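# Four arms unfold a pallet collar and seat it

## Task

Unfold the pallet collar into its open shape and set it down squarely on the pallet.

## Robot and tools

Setup. Four identical Kinova Gen3 arms, arm1 to arm4, work together. Each has seven revolute joints, a Robotiq 2F-85 two-finger gripper and a wrist camera (arm1_cam_wrist to arm4_cam_wrist). Two fixed room cameras, cam_high and cam_low, also show the scene. The hand reaches roughly 1.0 m from the joint-1 axis at full stretch.

Frames. Everything is in one scene frame: origin on the floor, +z up, metres. Each arm's foot (base_link) faces along its own +x. Calibrated feet: arm1 x=-0.424 y=-0.872 z=+0.754 quat_wxyz=(+0.738, +0.000, +0.000, +0.675); arm2 x=+0.229 y=-0.880 z=+0.835 quat_wxyz=(+0.670, +0.001, +0.000, +0.742); arm3 x=+1.000 y=-0.048 z=+0.810 quat_wxyz=(+0.112, +0.001, +0.000, -0.994); arm4 x=-0.901 y=-0.169 z=+0.832 quat_wxyz=(+0.991, -0.003, +0.004, -0.132). The point called hand (link robotiq_pinch) sits between the finger pads, about 2 cm behind the tips when shut or half open, about 0.5 cm when fully open. Its z axis runs along the fingers and its y axis is the direction the fingers open and close.

Joints (absolute angles in rad, with the tolerance for done of ±0.01). joint1_rad -69.115 to 69.115: spins the whole arm about its foot's vertical axis, positive clockwise from above; 0 points the arm along the foot's +x. joint2_rad -2.249 to 2.249: shoulder, 0 is upright, positive leans forward. joint3_rad -69.115 to 69.115: twists the upper arm. joint4_rad -2.579 to 2.579: elbow, 0 is straight; with joint3 at 0, positive bends the same way positive joint2 leans. joint5_rad -69.115 to 69.115: twists the forearm. joint6_rad -2.099 to 2.099: wrist bend, 0 straight; with joint5 at 0, positive bends like positive joint4. joint7_rad -69.115 to 69.115: rolls the hand, positive counter-clockwise looking from behind it. gripper_m 0 to 0.085 (±0.003): fingertip gap in metres. Speed caps: 1.39 rad/s for joints 1-4, 1.22 rad/s for joints 5-7.

move. Takes optional keys arm1, arm2, arm3, arm4 and cameras. Each arm key holds an object with "joints" (a name-to-number map of absolute targets, not offsets; any subset of joint1_rad..joint7_rad and gripper_m) and optionally "min_time_s" (0.1 to 8 s, the shortest duration for that arm's motions). There is no list form: each arm gets its own object. An arm or joint you omit gets no new target but may still be driving to an older one. One arm's joints start and finish together from rest, so the hand can sweep a wide arc between postures; arms run simultaneously and independently. An action lasts at most 15 s. Unknown keys make the call invalid; out-of-range values get it refused, and a refusal cancels the rest of that reply's move, wait and finished_scene calls. cameras is a list of names or ["all"]; [] means none; omitted gives all only for an empty move. A move with no action returns full state plus images and the scene number.

Results. The move line lists each arm sent a motion with done or its worst status (e.g. time_out). joint_status per motion: done, off_target (rested away from target, maybe still pushing), time_out (target dropped, holds in place), not_followed (a collision check held back the arm joints; gripper still acts; arm may retry later). on_its_own reports uncommanded behaviour. Arms not named appear under as last shown with not commanded. Joint velocities are in rad/s in joint order; within noise means at rest. Joint torques (N m, positive toward larger angle) reveal loads and contacts. Flange force is the external force along hand x y z, noisy, including held weight; no reading can occur. Images may lag the state slightly; the pictures line gives their order.

wait: seconds 0 to 10, commands nothing, returns state; cameras as in move. zoom_image: camera name and region [x0, y0, x1, y1] in pixels of the latest image (896x504, origin top-left), each side at most 504. read_manual: only licence texts. finished_scene: scene (1 or 2); irreversible, and the collar must stay in place afterwards; later calls go to the next scene.

Gripping. No force setting: to grip firmly, open wide, then command gripper_m well below the part's width so the fingers travel before contact. Avoid squeezing hard on a part still resting on something.

Hazards. A Gen3 keeps pushing after contact; a pressed joint may read done short of target. Torque limit 104.5 N m (joints 1-4) and 51.3 N m (joints 5-7); exceeding it, or straying over 5 degrees from the planned path, freezes that arm and gripper for 10 s and skips its remaining commands. Holding loads or stretching heats motors: MOTOR HOT appears from 60 °C; at 75 °C the arm sags in an OVER-TEMPERATURE FAULT for 30-60 s, keys reading limit_stop_at_motor_heat, so resend targets. A hard press between two arms, including one gripper closing on another's fingers, ends the scene in failure; the collision check can be late and ignores finger contacts. Never knock anything onto the floor or out of the work area, never drop parts from height or slam fixed objects, and expect occasional small pushes on loose objects.

Each tool is called after ">>>" as a command line: name --argument value for each argument, lists and objects as JSON in quotes; but a table of rows of numbers goes row by row, as --pt "numbers of a row", without its own name.

## Session

>>> move

Scene clock: 0.00 s.
Joint torques (N m): no reading
Motor temperatures (°C): arm1=[36 35 27 36 44 41 47] | arm2=[29 29 34 32 41 37 40] | arm3=[38 37 36 33 40 44 43] | arm4=[32 38 30 26 36 46 35]
Flange force (N): no reading
Joint velocities: within noise
arm1.joint_positions: joint1_rad=-0.451 joint2_rad=-0.488 joint3_rad=-0.090 joint4_rad=+1.489 joint5_rad=-0.024 joint6_rad=+1.942 joint7_rad=+1.015 gripper_m=+0.085
arm1.joint_status: not commanded
arm1.hand: x=-0.4710 y=-0.7525 z=+1.2743 quat_wxyz=(-0.037, +0.668, -0.738, -0.091) (m; scene frame)
arm2.joint_positions: joint1_rad=-0.105 joint2_rad=-0.433 joint3_rad=-0.048 joint4_rad=+1.523 joint5_rad=-0.007 joint6_rad=+1.973 joint7_rad=+1.578 gripper_m=+0.085
arm2.joint_status: not commanded
arm2.hand: x=+0.2167 y=-0.7544 z=+1.3374 quat_wxyz=(-0.030, +0.793, -0.608, -0.028) (m; scene frame)
arm3.joint_positions: joint1_rad=+0.140 joint2_rad=-0.480 joint3_rad=-0.040 joint4_rad=+1.504 joint5_rad=-0.048 joint6_rad=+1.957 joint7_rad=+1.461 gripper_m=+0.085
arm3.joint_status: not commanded
arm3.hand: x=+0.8757 y=-0.0555 z=+1.3239 quat_wxyz=(-0.022, -0.997, -0.017, +0.077) (m; scene frame)
arm4.joint_positions: joint1_rad=-0.493 joint2_rad=-0.458 joint3_rad=-0.036 joint4_rad=+1.502 joint5_rad=-0.057 joint6_rad=+2.052 joint7_rad=+1.434 gripper_m=+0.085
arm4.joint_status: not commanded
arm4.hand: x=-0.7992 y=-0.1467 z=+1.3410 quat_wxyz=(-0.014, +0.076, -0.997, -0.019) (m; scene frame)
pictures: arm1_cam_wrist, arm2_cam_wrist, arm3_cam_wrist, arm4_cam_wrist, cam_high, cam_low

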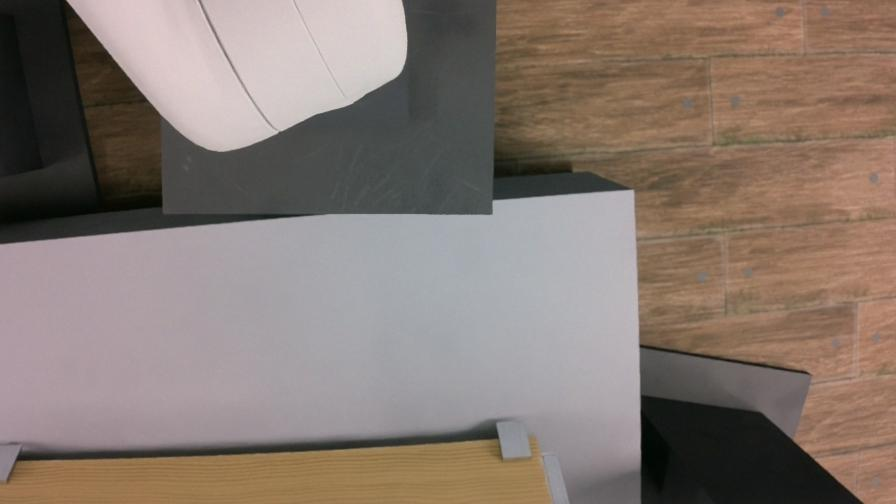

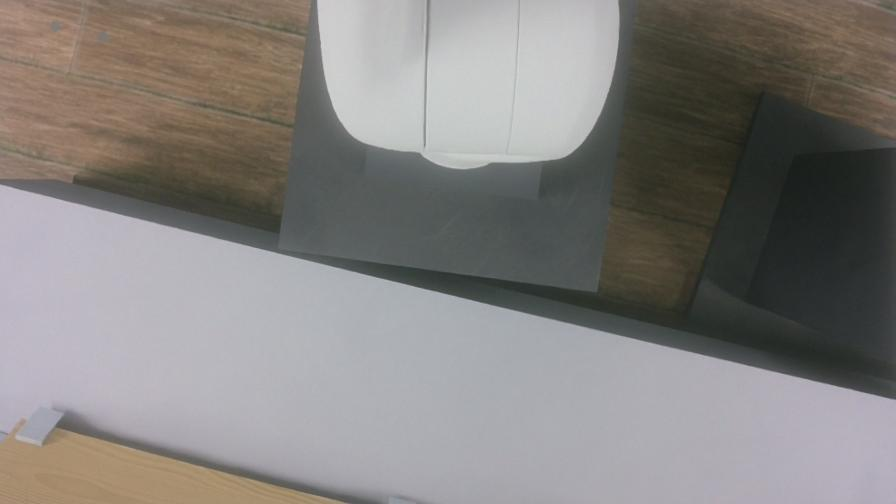

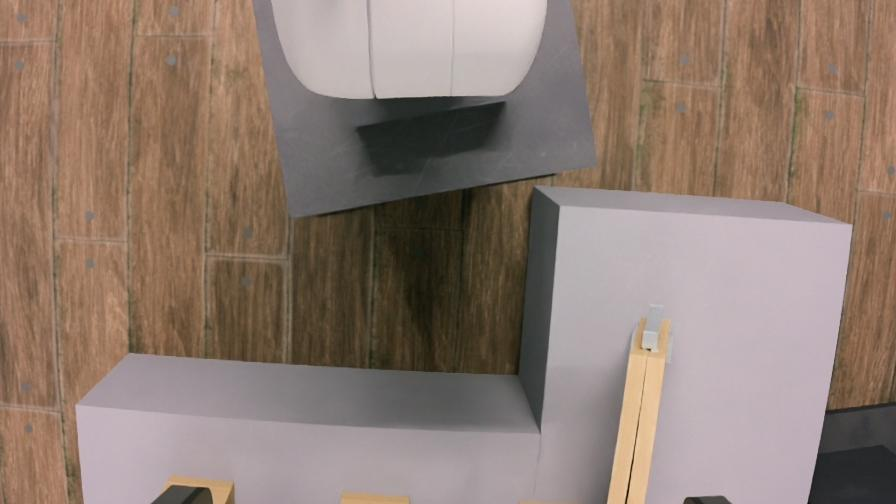

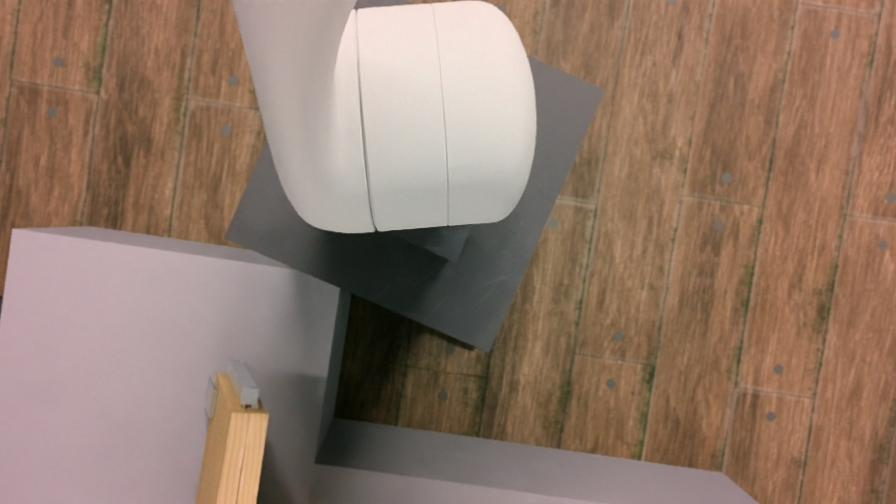

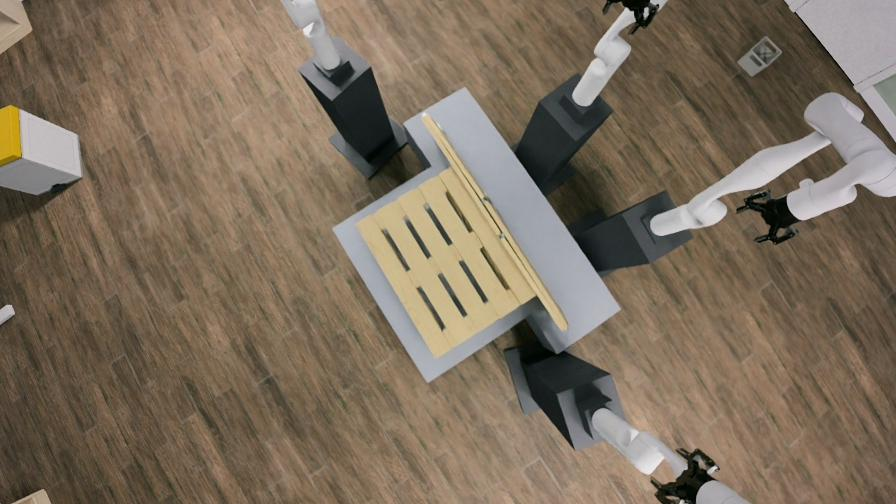

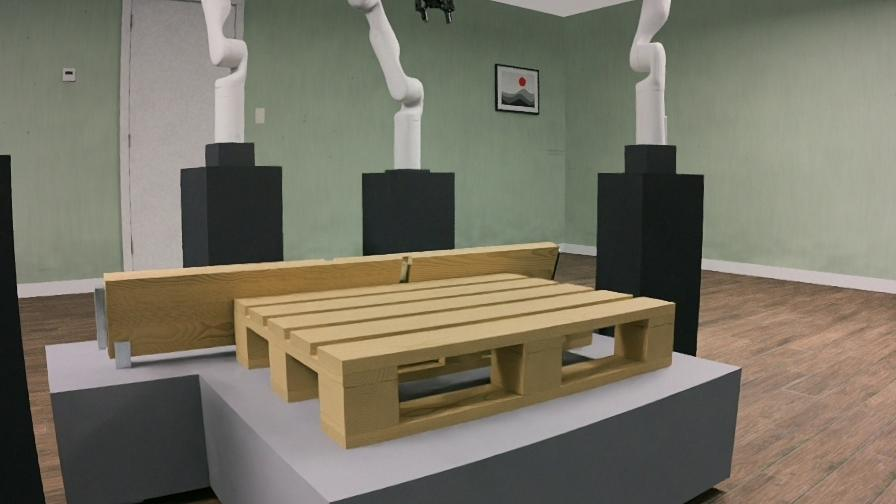

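>>> zoom_image --camera "cam_high" --region '[320, 70, 640, 390]'

>>> zoom_image --camera "cam_low" --region '[80, 230, 330, 400]'

>>> zoom_image --camera "cam_low" --region '[320, 220, 700, 450]'

Scaled by 1.575 from the camera's 896x504 image, which has a finer 1280x720 frame.

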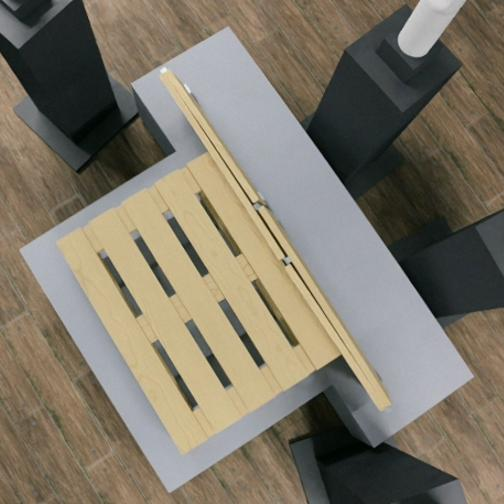

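Scaled by 2.016 from the camera's 896x504 image, which has a finer 1280x720 frame.

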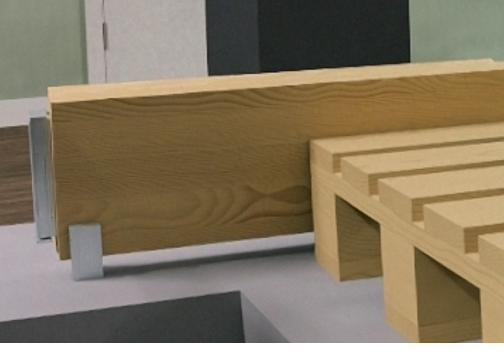

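Scaled by 1.326 from the camera's 896x504 image, which has a finer 1280x720 frame.

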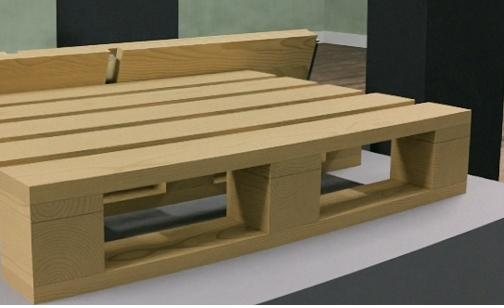

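>>> zoom_image --camera "arm1_cam_wrist" --region '[400, 380, 640, 504]'

>>> zoom_image --camera "arm3_cam_wrist" --region '[520, 280, 760, 504]'

>>> zoom_image --camera "arm4_cam_wrist" --region '[120, 330, 360, 504]'

>>> zoom_image --camera "cam_high" --region '[520, 50, 760, 270]'

>>> zoom_image --camera "cam_high" --region '[400, 100, 580, 280]'

Scaled by 2.100 from the camera's 896x504 image, which has a finer 1280x720 frame.

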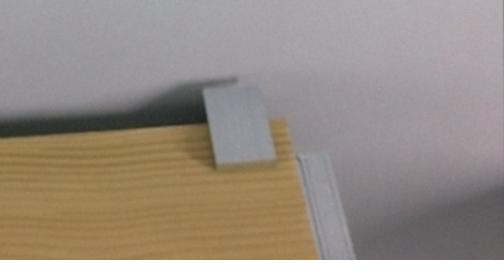

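Scaled by 2.100 from the camera's 896x504 image, which has a finer 1280x720 frame.

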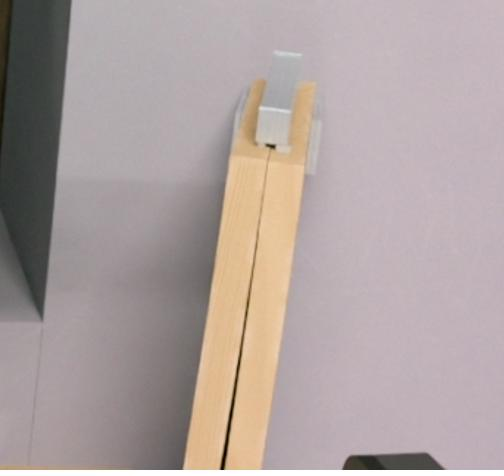

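Scaled by 2.100 from the camera's 896x504 image, which has a finer 1280x720 frame.

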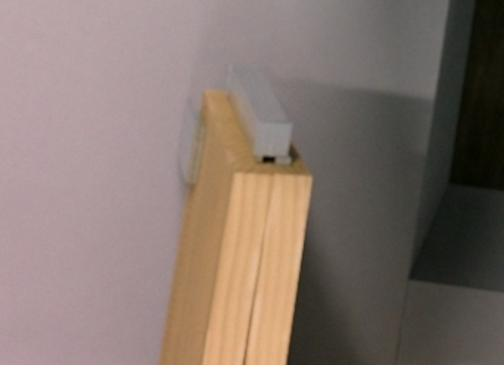

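Scaled by 2.100 from the camera's 896x504 image, which has a finer 1280x720 frame.

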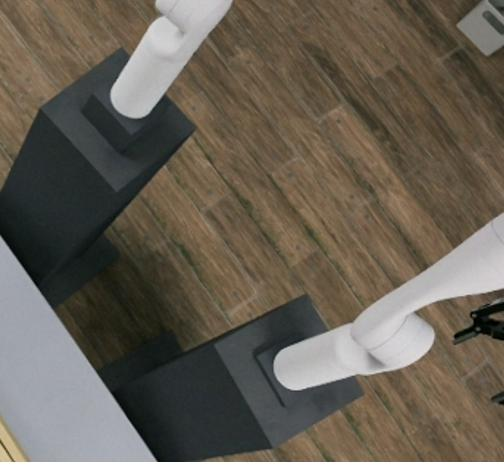

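Scaled by 2.800 from the camera's 896x504 image, which has a finer 1280x720 frame.

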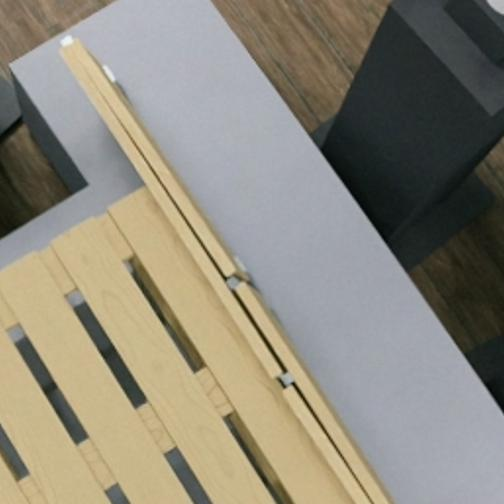

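>>> move --arm1 '{"joints": {"joint1_rad": -0.223, "joint2_rad": 0.789, "joint3_rad": 0.0, "joint4_rad": 1.019, "joint5_rad": 0.0, "joint6_rad": 1.333, "joint7_rad": 1.437}}' --arm2 '{"joints": {"joint1_rad": -0.2375, "joint2_rad": 0.947, "joint3_rad": 0.0, "joint4_rad": 0.962, "joint5_rad": 0.0, "joint6_rad": 1.233, "joint7_rad": 1.231}}' --arm3 '{"joints": {"joint1_rad": 0.544, "joint2_rad": 0.873, "joint3_rad": 0.0, "joint4_rad": 1.035, "joint5_rad": 0.0, "joint6_rad": 1.234, "joint7_rad": 1.89}}' --arm4 '{"joints": {"joint1_rad": -0.921, "joint2_rad": 0.82, "joint3_rad": 0.0, "joint4_rad": 1.221, "joint5_rad": 0.0, "joint6_rad": 1.101, "joint7_rad": 0.915}}' --cameras '["all"]'

Scene clock: 569.40 s.
Joint torques (N m): arm1=[-0.51 -24.77 -1.05 -8.84 0.29 0.02 0.38] | arm2=[0.59 -22.95 0.1 -9.23 0.25 -0.27 -0.39] | arm3=[-0.63 -23.58 0.34 -9.11 0.52 0.15 -0.02] | arm4=[0.25 -22.82 -0.79 -7.86 -0.19 0.37 -0.04]
Motor temperatures (°C): arm1=[33 31 27 32 42 38 45] | arm2=[28 29 30 30 38 36 40] | arm3=[31 32 30 32 39 43 40] | arm4=[28 33 27 25 35 44 35]
Flange force (N): arm1=[-4.1 0.2 1.2] | arm2=[8.5 -2.2 -1.7] | arm3=[5.2 0.8 0.3] | arm4=[0.8 0.0 0.1]
move: arm1 done; arm2 done; arm3 done; arm4 done
Joint velocities: within noise
arm1.joint_positions: joint1_rad=-0.223 joint2_rad=+0.789 joint3_rad=+0.000 joint4_rad=+1.019 joint5_rad=+0.000 joint6_rad=+1.333 joint7_rad=+1.437 gripper_m=+0.085
arm1.joint_status: all done
arm1.hand: x=-0.4796 y=-0.2696 z=+0.9495 quat_wxyz=(+0.000, +0.707, -0.707, +0.000) (m; scene frame)
arm2.joint_positions: joint1_rad=-0.238 joint2_rad=+0.947 joint3_rad=+0.000 joint4_rad=+0.962 joint5_rad=+0.000 joint6_rad=+1.233 joint7_rad=+1.231 gripper_m=+0.085
arm2.joint_status: all done
arm2.hand: x=+0.0400 y=-0.2708 z=+0.9518 quat_wxyz=(+0.000, +0.707, -0.707, -0.001) (m; scene frame)
arm3.joint_positions: joint1_rad=+0.544 joint2_rad=+0.873 joint3_rad=+0.000 joint4_rad=+1.035 joint5_rad=+0.000 joint6_rad=+1.234 joint7_rad=+1.890 gripper_m=+0.085
arm3.joint_status: all done
arm3.hand: x=+0.4199 y=+0.1698 z=+0.9483 quat_wxyz=(+0.000, -1.000, +0.000, -0.001) (m; scene frame)
arm4.joint_positions: joint1_rad=-0.921 joint2_rad=+0.820 joint3_rad=+0.000 joint4_rad=+1.221 joint5_rad=+0.000 joint6_rad=+1.101 joint7_rad=+0.915 gripper_m=+0.085
arm4.joint_status: all done
arm4.hand: x=-0.4191 y=+0.1698 z=+0.9447 quat_wxyz=(+0.005, +0.000, -1.000, +0.002) (m; scene frame)
pictures: arm1_cam_wrist, arm2_cam_wrist, arm3_cam_wrist, arm4_cam_wrist, cam_high, cam_low

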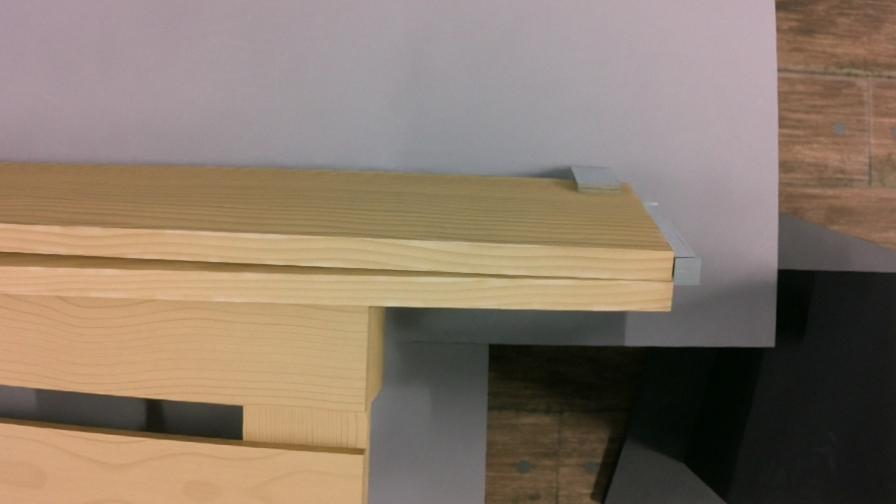

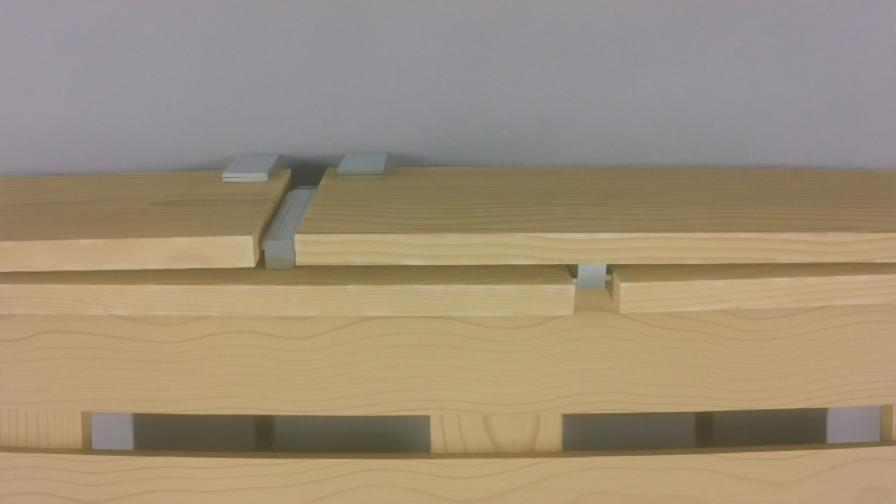

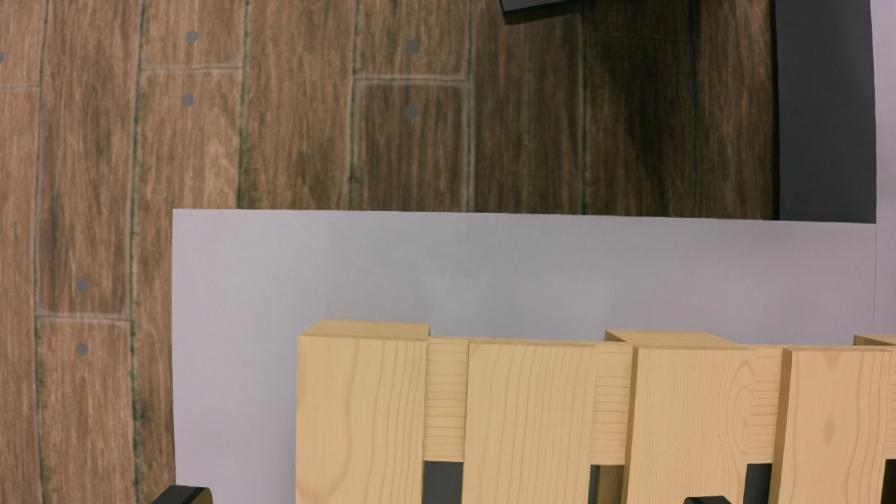

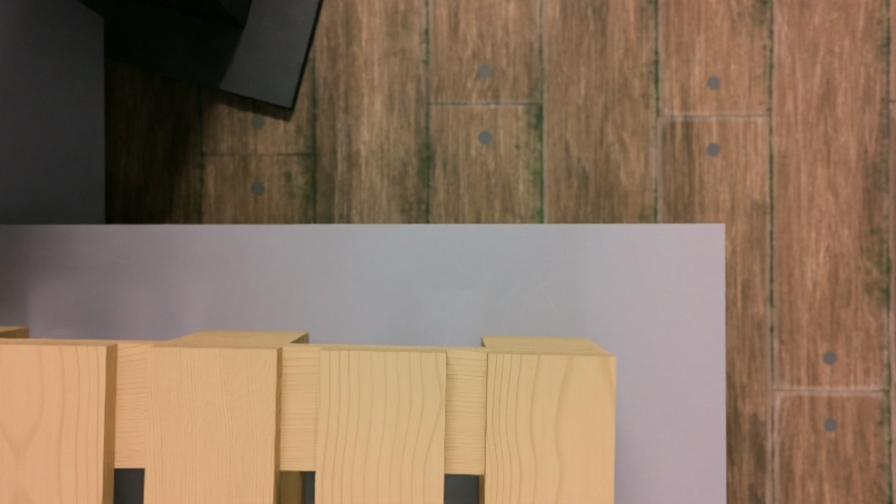

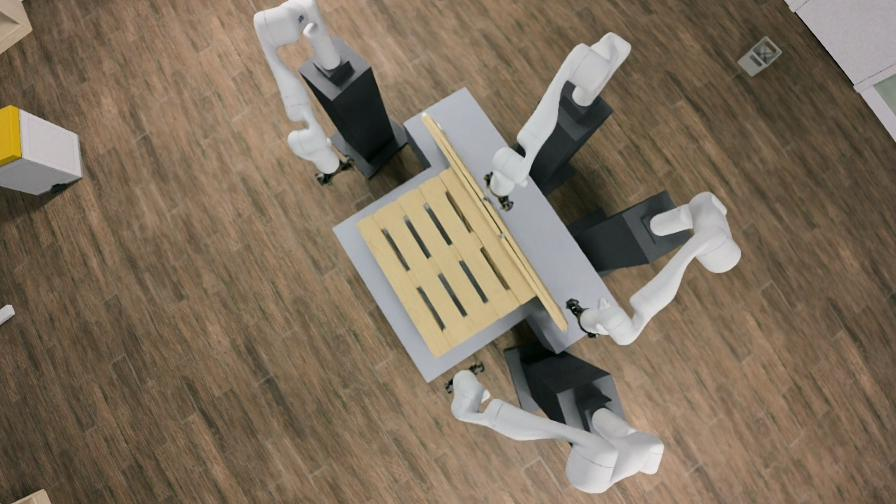

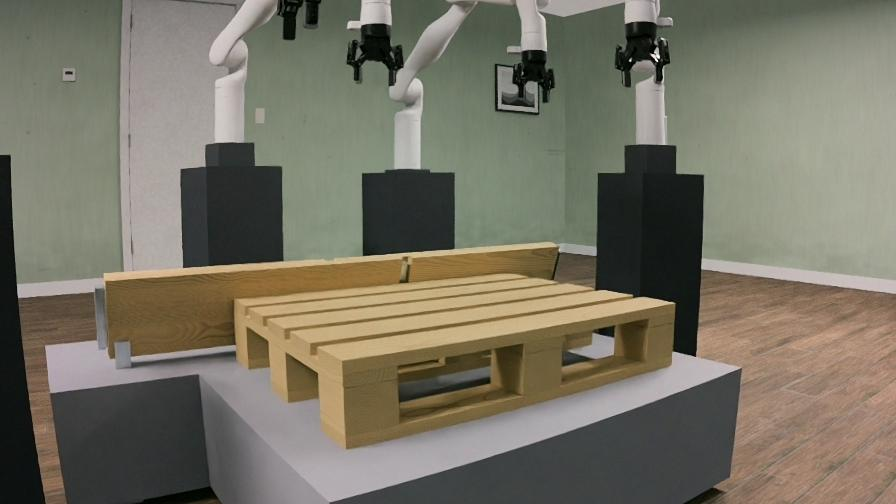

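>>> zoom_image --camera "cam_low" --region '[330, 10, 420, 100]'

>>> zoom_image --camera "arm2_cam_wrist" --region '[180, 140, 660, 330]'

Scaled by 5.600 from the camera's 896x504 image, which has a finer 1280x720 frame.

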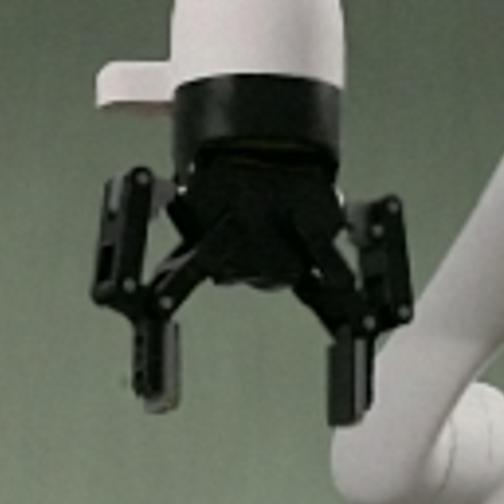

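Scaled by 1.050 from the camera's 896x504 image, which has a finer 1280x720 frame.

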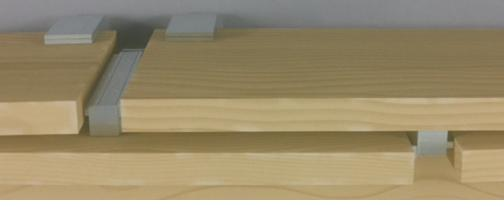

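>>> move --arm1 '{"joints": {"joint1_rad": -0.451, "joint2_rad": -0.488, "joint3_rad": 0.0, "joint4_rad": 1.489, "joint5_rad": 0.0, "joint6_rad": 1.942, "joint7_rad": 1.2}}' --arm2 '{"joints": {"joint1_rad": -0.0278, "joint2_rad": 1.253, "joint3_rad": 0.0, "joint4_rad": 1.8131, "joint5_rad": 0.0, "joint6_rad": -0.4135, "joint7_rad": 1.45, "gripper_m": 0.0}}' --arm3 '{"joints": {"joint1_rad": -0.6489, "joint2_rad": 1.069, "joint3_rad": 0.0, "joint4_rad": 1.6434, "joint5_rad": 0.0, "joint6_rad": 0.4292, "joint7_rad": 0.6975, "gripper_m": 0.0}, "min_time_s": 3.5}' --arm4 '{"joints": {"joint1_rad": 0.3139, "joint2_rad": 1.0601, "joint3_rad": 0.0, "joint4_rad": 1.9391, "joint5_rad": 0.0, "joint6_rad": 0.1424, "joint7_rad": 2.1495, "gripper_m": 0.0}, "min_time_s": 4}' --cameras '["all"]'

Scene clock: 1755.23 s.
Joint torques (N m): arm1=[-0.56 -0.87 -1.62 -8.25 0.24 -0.6 0.38] | arm2=[0.54 -19.37 0.19 -2.9 0.23 -1.55 -0.33] | arm3=[-0.76 -21.21 0.33 -4.4 0.5 0.06 -0.01] | arm4=[0.4 -18.75 -0.53 -1.06 -0.14 0.31 -0.04]
Motor temperatures (°C): arm1=[32 34 27 31 40 35 44] | arm2=[28 33 29 29 36 36 40] | arm3=[29 34 29 32 37 41 37] | arm4=[27 36 26 26 35 42 34]
Flange force (N): arm1=[-5.5 -1.0 -1.7] | arm2=[-0.4 2.1 -6.7] | arm3=[1.1 -3.1 -1.6] | arm4=[0.1 0.7 -0.4]
move: arm1 done; arm2 done; arm3 done; arm4 done
Joint velocities: within noise
arm1.joint_positions: joint1_rad=-0.451 joint2_rad=-0.488 joint3_rad=+0.000 joint4_rad=+1.489 joint5_rad=+0.000 joint6_rad=+1.942 joint7_rad=+1.200 gripper_m=+0.085
arm1.joint_status: all done
arm1.hand: x=-0.4458 y=-0.7425 z=+1.2744 quat_wxyz=(-0.040, +0.701, -0.707, -0.091) (m; scene frame)
arm2.joint_positions: joint1_rad=-0.028 joint2_rad=+1.253 joint3_rad=+0.000 joint4_rad=+1.813 joint5_rad=+0.000 joint6_rad=-0.413 joint7_rad=+1.450 gripper_m=+0.000
arm2.joint_status: all done
arm2.hand: x=+0.1794 y=-0.3119 z=+0.6644 quat_wxyz=(-0.148, +0.689, -0.683, -0.193) (m; scene frame)
arm3.joint_positions: joint1_rad=-0.649 joint2_rad=+1.069 joint3_rad=+0.000 joint4_rad=+1.643 joint5_rad=+0.000 joint6_rad=+0.429 joint7_rad=+0.697 gripper_m=+0.000
arm3.joint_status: all done
arm3.hand: x=+0.6607 y=-0.4153 z=+0.6994 quat_wxyz=(+0.000, -1.000, +0.000, -0.001) (m; scene frame)
arm4.joint_positions: joint1_rad=+0.314 joint2_rad=+1.060 joint3_rad=+0.000 joint4_rad=+1.939 joint5_rad=+0.000 joint6_rad=+0.142 joint7_rad=+2.149 gripper_m=+0.000
arm4.joint_status: all done
arm4.hand: x=-0.5718 y=-0.4159 z=+0.6984 quat_wxyz=(+0.005, +0.000, -1.000, +0.002) (m; scene frame)
pictures: arm1_cam_wrist, arm2_cam_wrist, arm3_cam_wrist, arm4_cam_wrist, cam_high, cam_low

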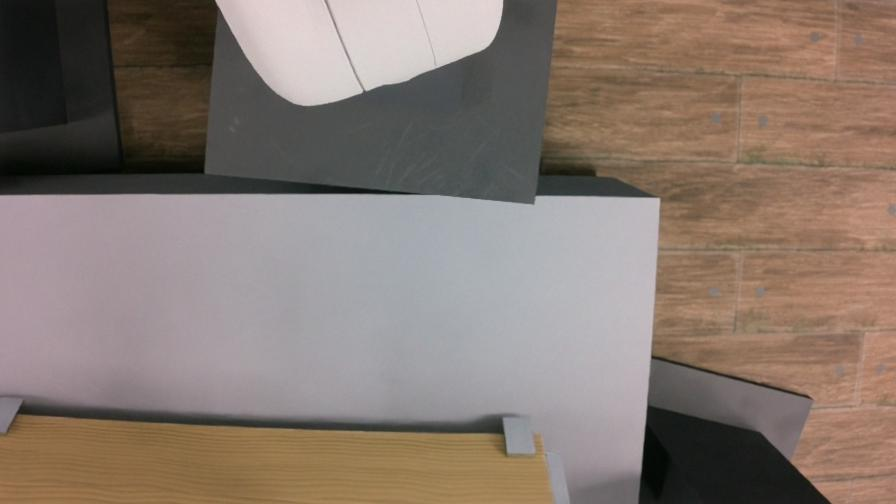

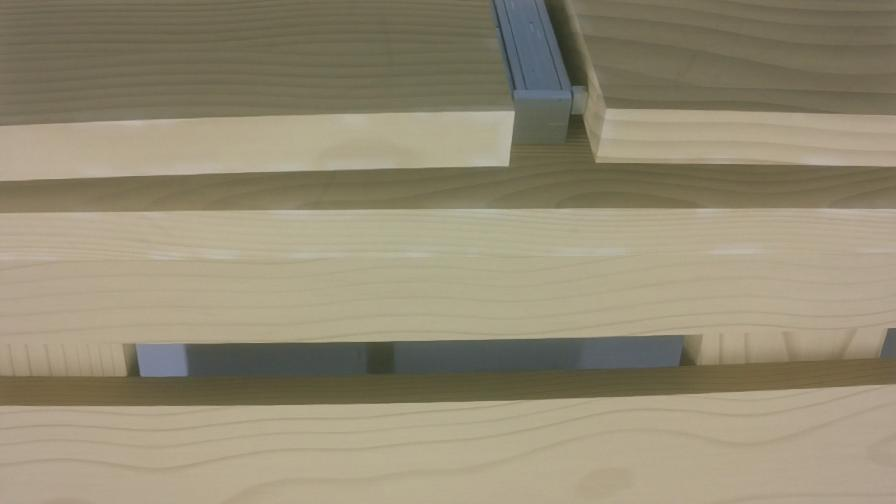

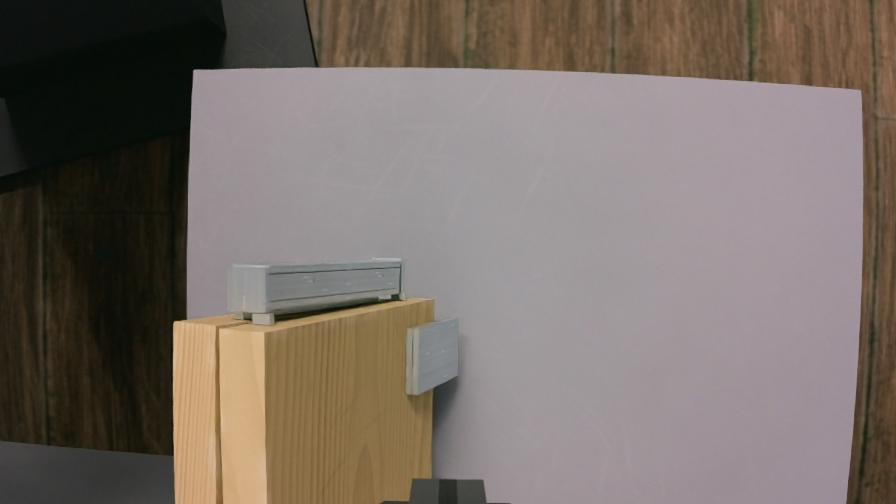

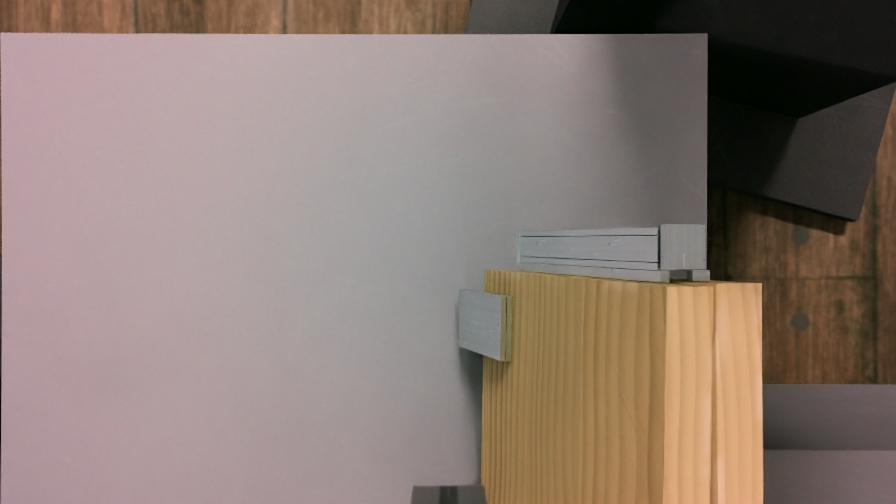

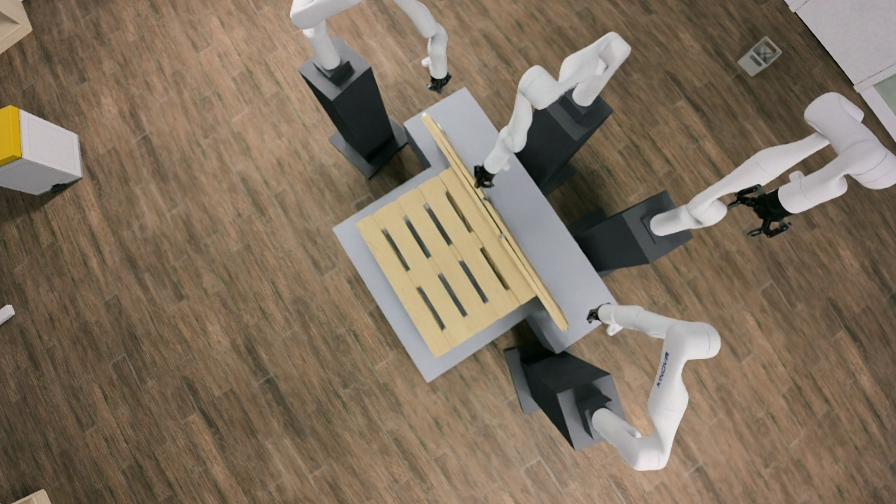

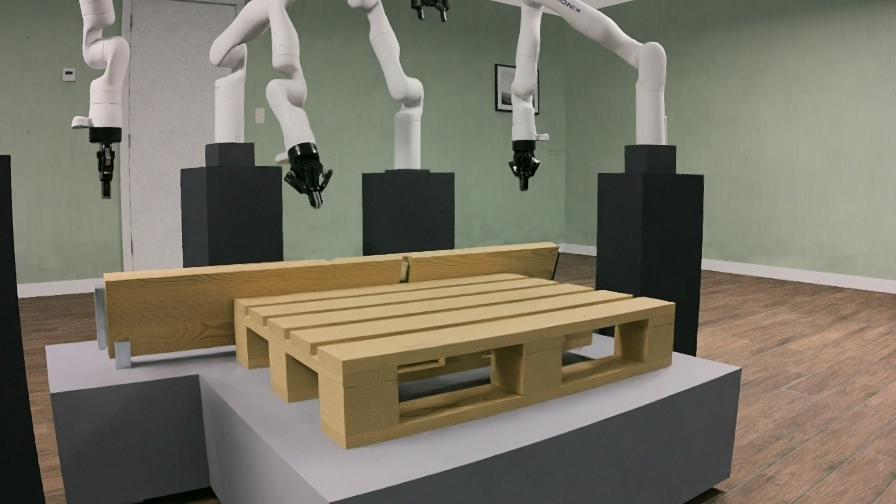

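>>> move --arm2 '{"joints": {"joint1_rad": -0.2392, "joint2_rad": 1.3598, "joint3_rad": 0.0, "joint4_rad": 1.4448, "joint5_rad": 0.0, "joint6_rad": 0.337, "joint7_rad": -0.341, "gripper_m": 0.03}}' --arm3 '{"joints": {"joint1_rad": -0.5244, "joint2_rad": 1.261, "joint4_rad": 1.7521, "joint6_rad": 0.1285, "joint7_rad": 0.822, "gripper_m": 0.07}}' --arm4 '{"joints": {"joint1_rad": 0.0897, "joint2_rad": 1.3172, "joint4_rad": 1.9687, "joint6_rad": -0.1443, "joint7_rad": 1.9253, "gripper_m": 0.07}}' --cameras '["arm2_cam_wrist", "arm3_cam_wrist", "arm4_cam_wrist"]'

Scene clock: 2082.53 s.
Joint torques (N m): arm1=[-0.6 -0.78 -1.62 -8.25 0.22 -0.58 0.38] | arm2=[0.59 -20.88 0.17 -3.86 0.22 -0.26 -0.33] | arm3=[-0.72 -20.17 0.36 -1.89 0.47 0.13 -0.04] | arm4=[0.38 -18.02 -0.53 1.52 -0.18 0.34 -0.06]
Motor temperatures (°C): arm1=[32 31 26 30 40 34 44] | arm2=[28 32 29 28 35 36 40] | arm3=[29 33 28 31 37 40 37] | arm4=[27 34 26 25 35 41 34]
Flange force (N): arm1=[-5.3 -1.1 -1.5] | arm2=[-0.2 -4.2 -6.0] | arm3=[1.5 -2.8 -2.3] | arm4=[0.5 0.3 -0.7]
move: arm2 done; arm3 done; arm4 done
Joint velocities: within noise
arm1: as last shown
arm2.joint_positions: joint1_rad=-0.239 joint2_rad=+1.360 joint3_rad=+0.000 joint4_rad=+1.445 joint5_rad=+0.000 joint6_rad=+0.337 joint7_rad=-0.341 gripper_m=+0.030
arm2.joint_status: all done
arm2.hand: x=+0.0793 y=-0.3859 z=+0.6014 quat_wxyz=(+0.001, +0.000, -1.000, -0.001) (m; scene frame)
arm3.joint_positions: joint1_rad=-0.524 joint2_rad=+1.261 joint3_rad=+0.000 joint4_rad=+1.752 joint5_rad=+0.000 joint6_rad=+0.129 joint7_rad=+0.822 gripper_m=+0.070
arm3.joint_status: all done
arm3.hand: x=+0.6608 y=-0.3304 z=+0.5993 quat_wxyz=(+0.000, -1.000, +0.000, -0.001) (m; scene frame)
arm4.joint_positions: joint1_rad=+0.090 joint2_rad=+1.317 joint3_rad=+0.000 joint4_rad=+1.969 joint5_rad=+0.000 joint6_rad=-0.144 joint7_rad=+1.925 gripper_m=+0.070
arm4.joint_status: all done
arm4.hand: x=-0.5727 y=-0.3194 z=+0.5980 quat_wxyz=(+0.005, +0.000, -1.000, +0.002) (m; scene frame)
pictures: arm2_cam_wrist, arm3_cam_wrist, arm4_cam_wrist

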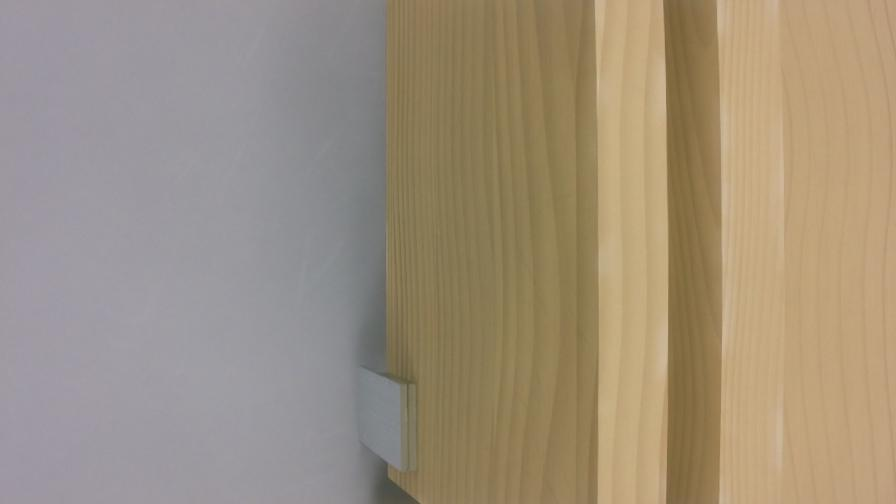

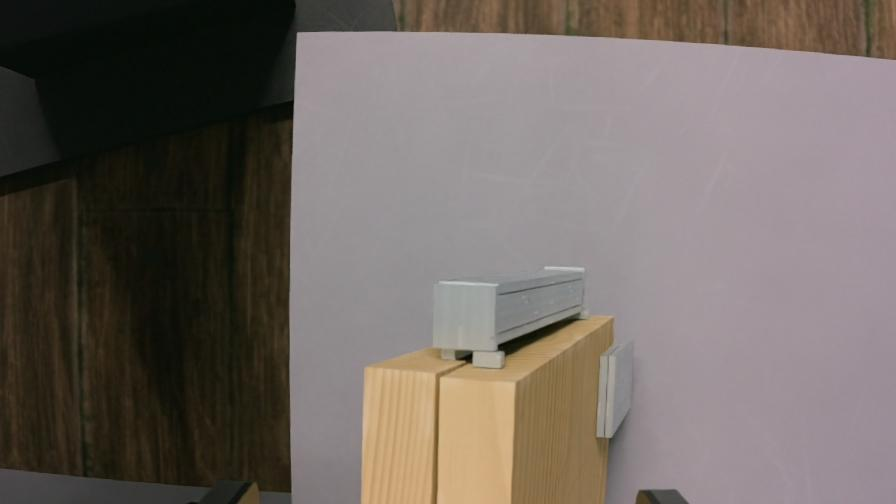

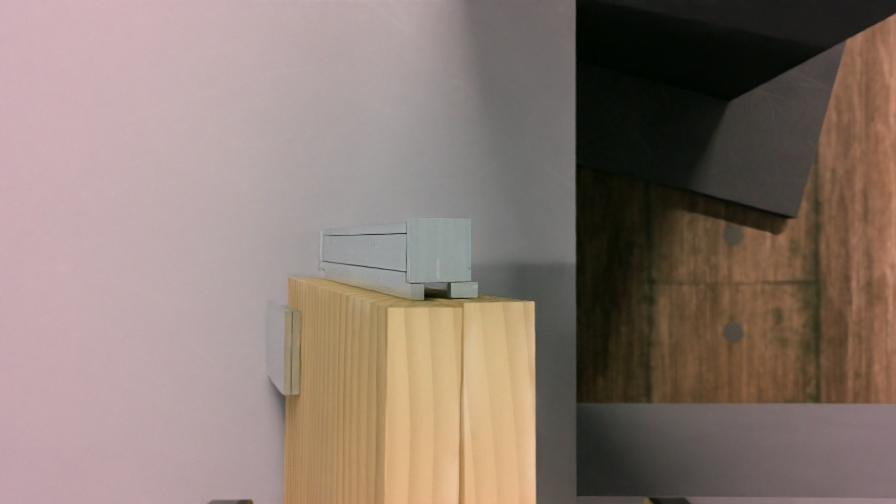

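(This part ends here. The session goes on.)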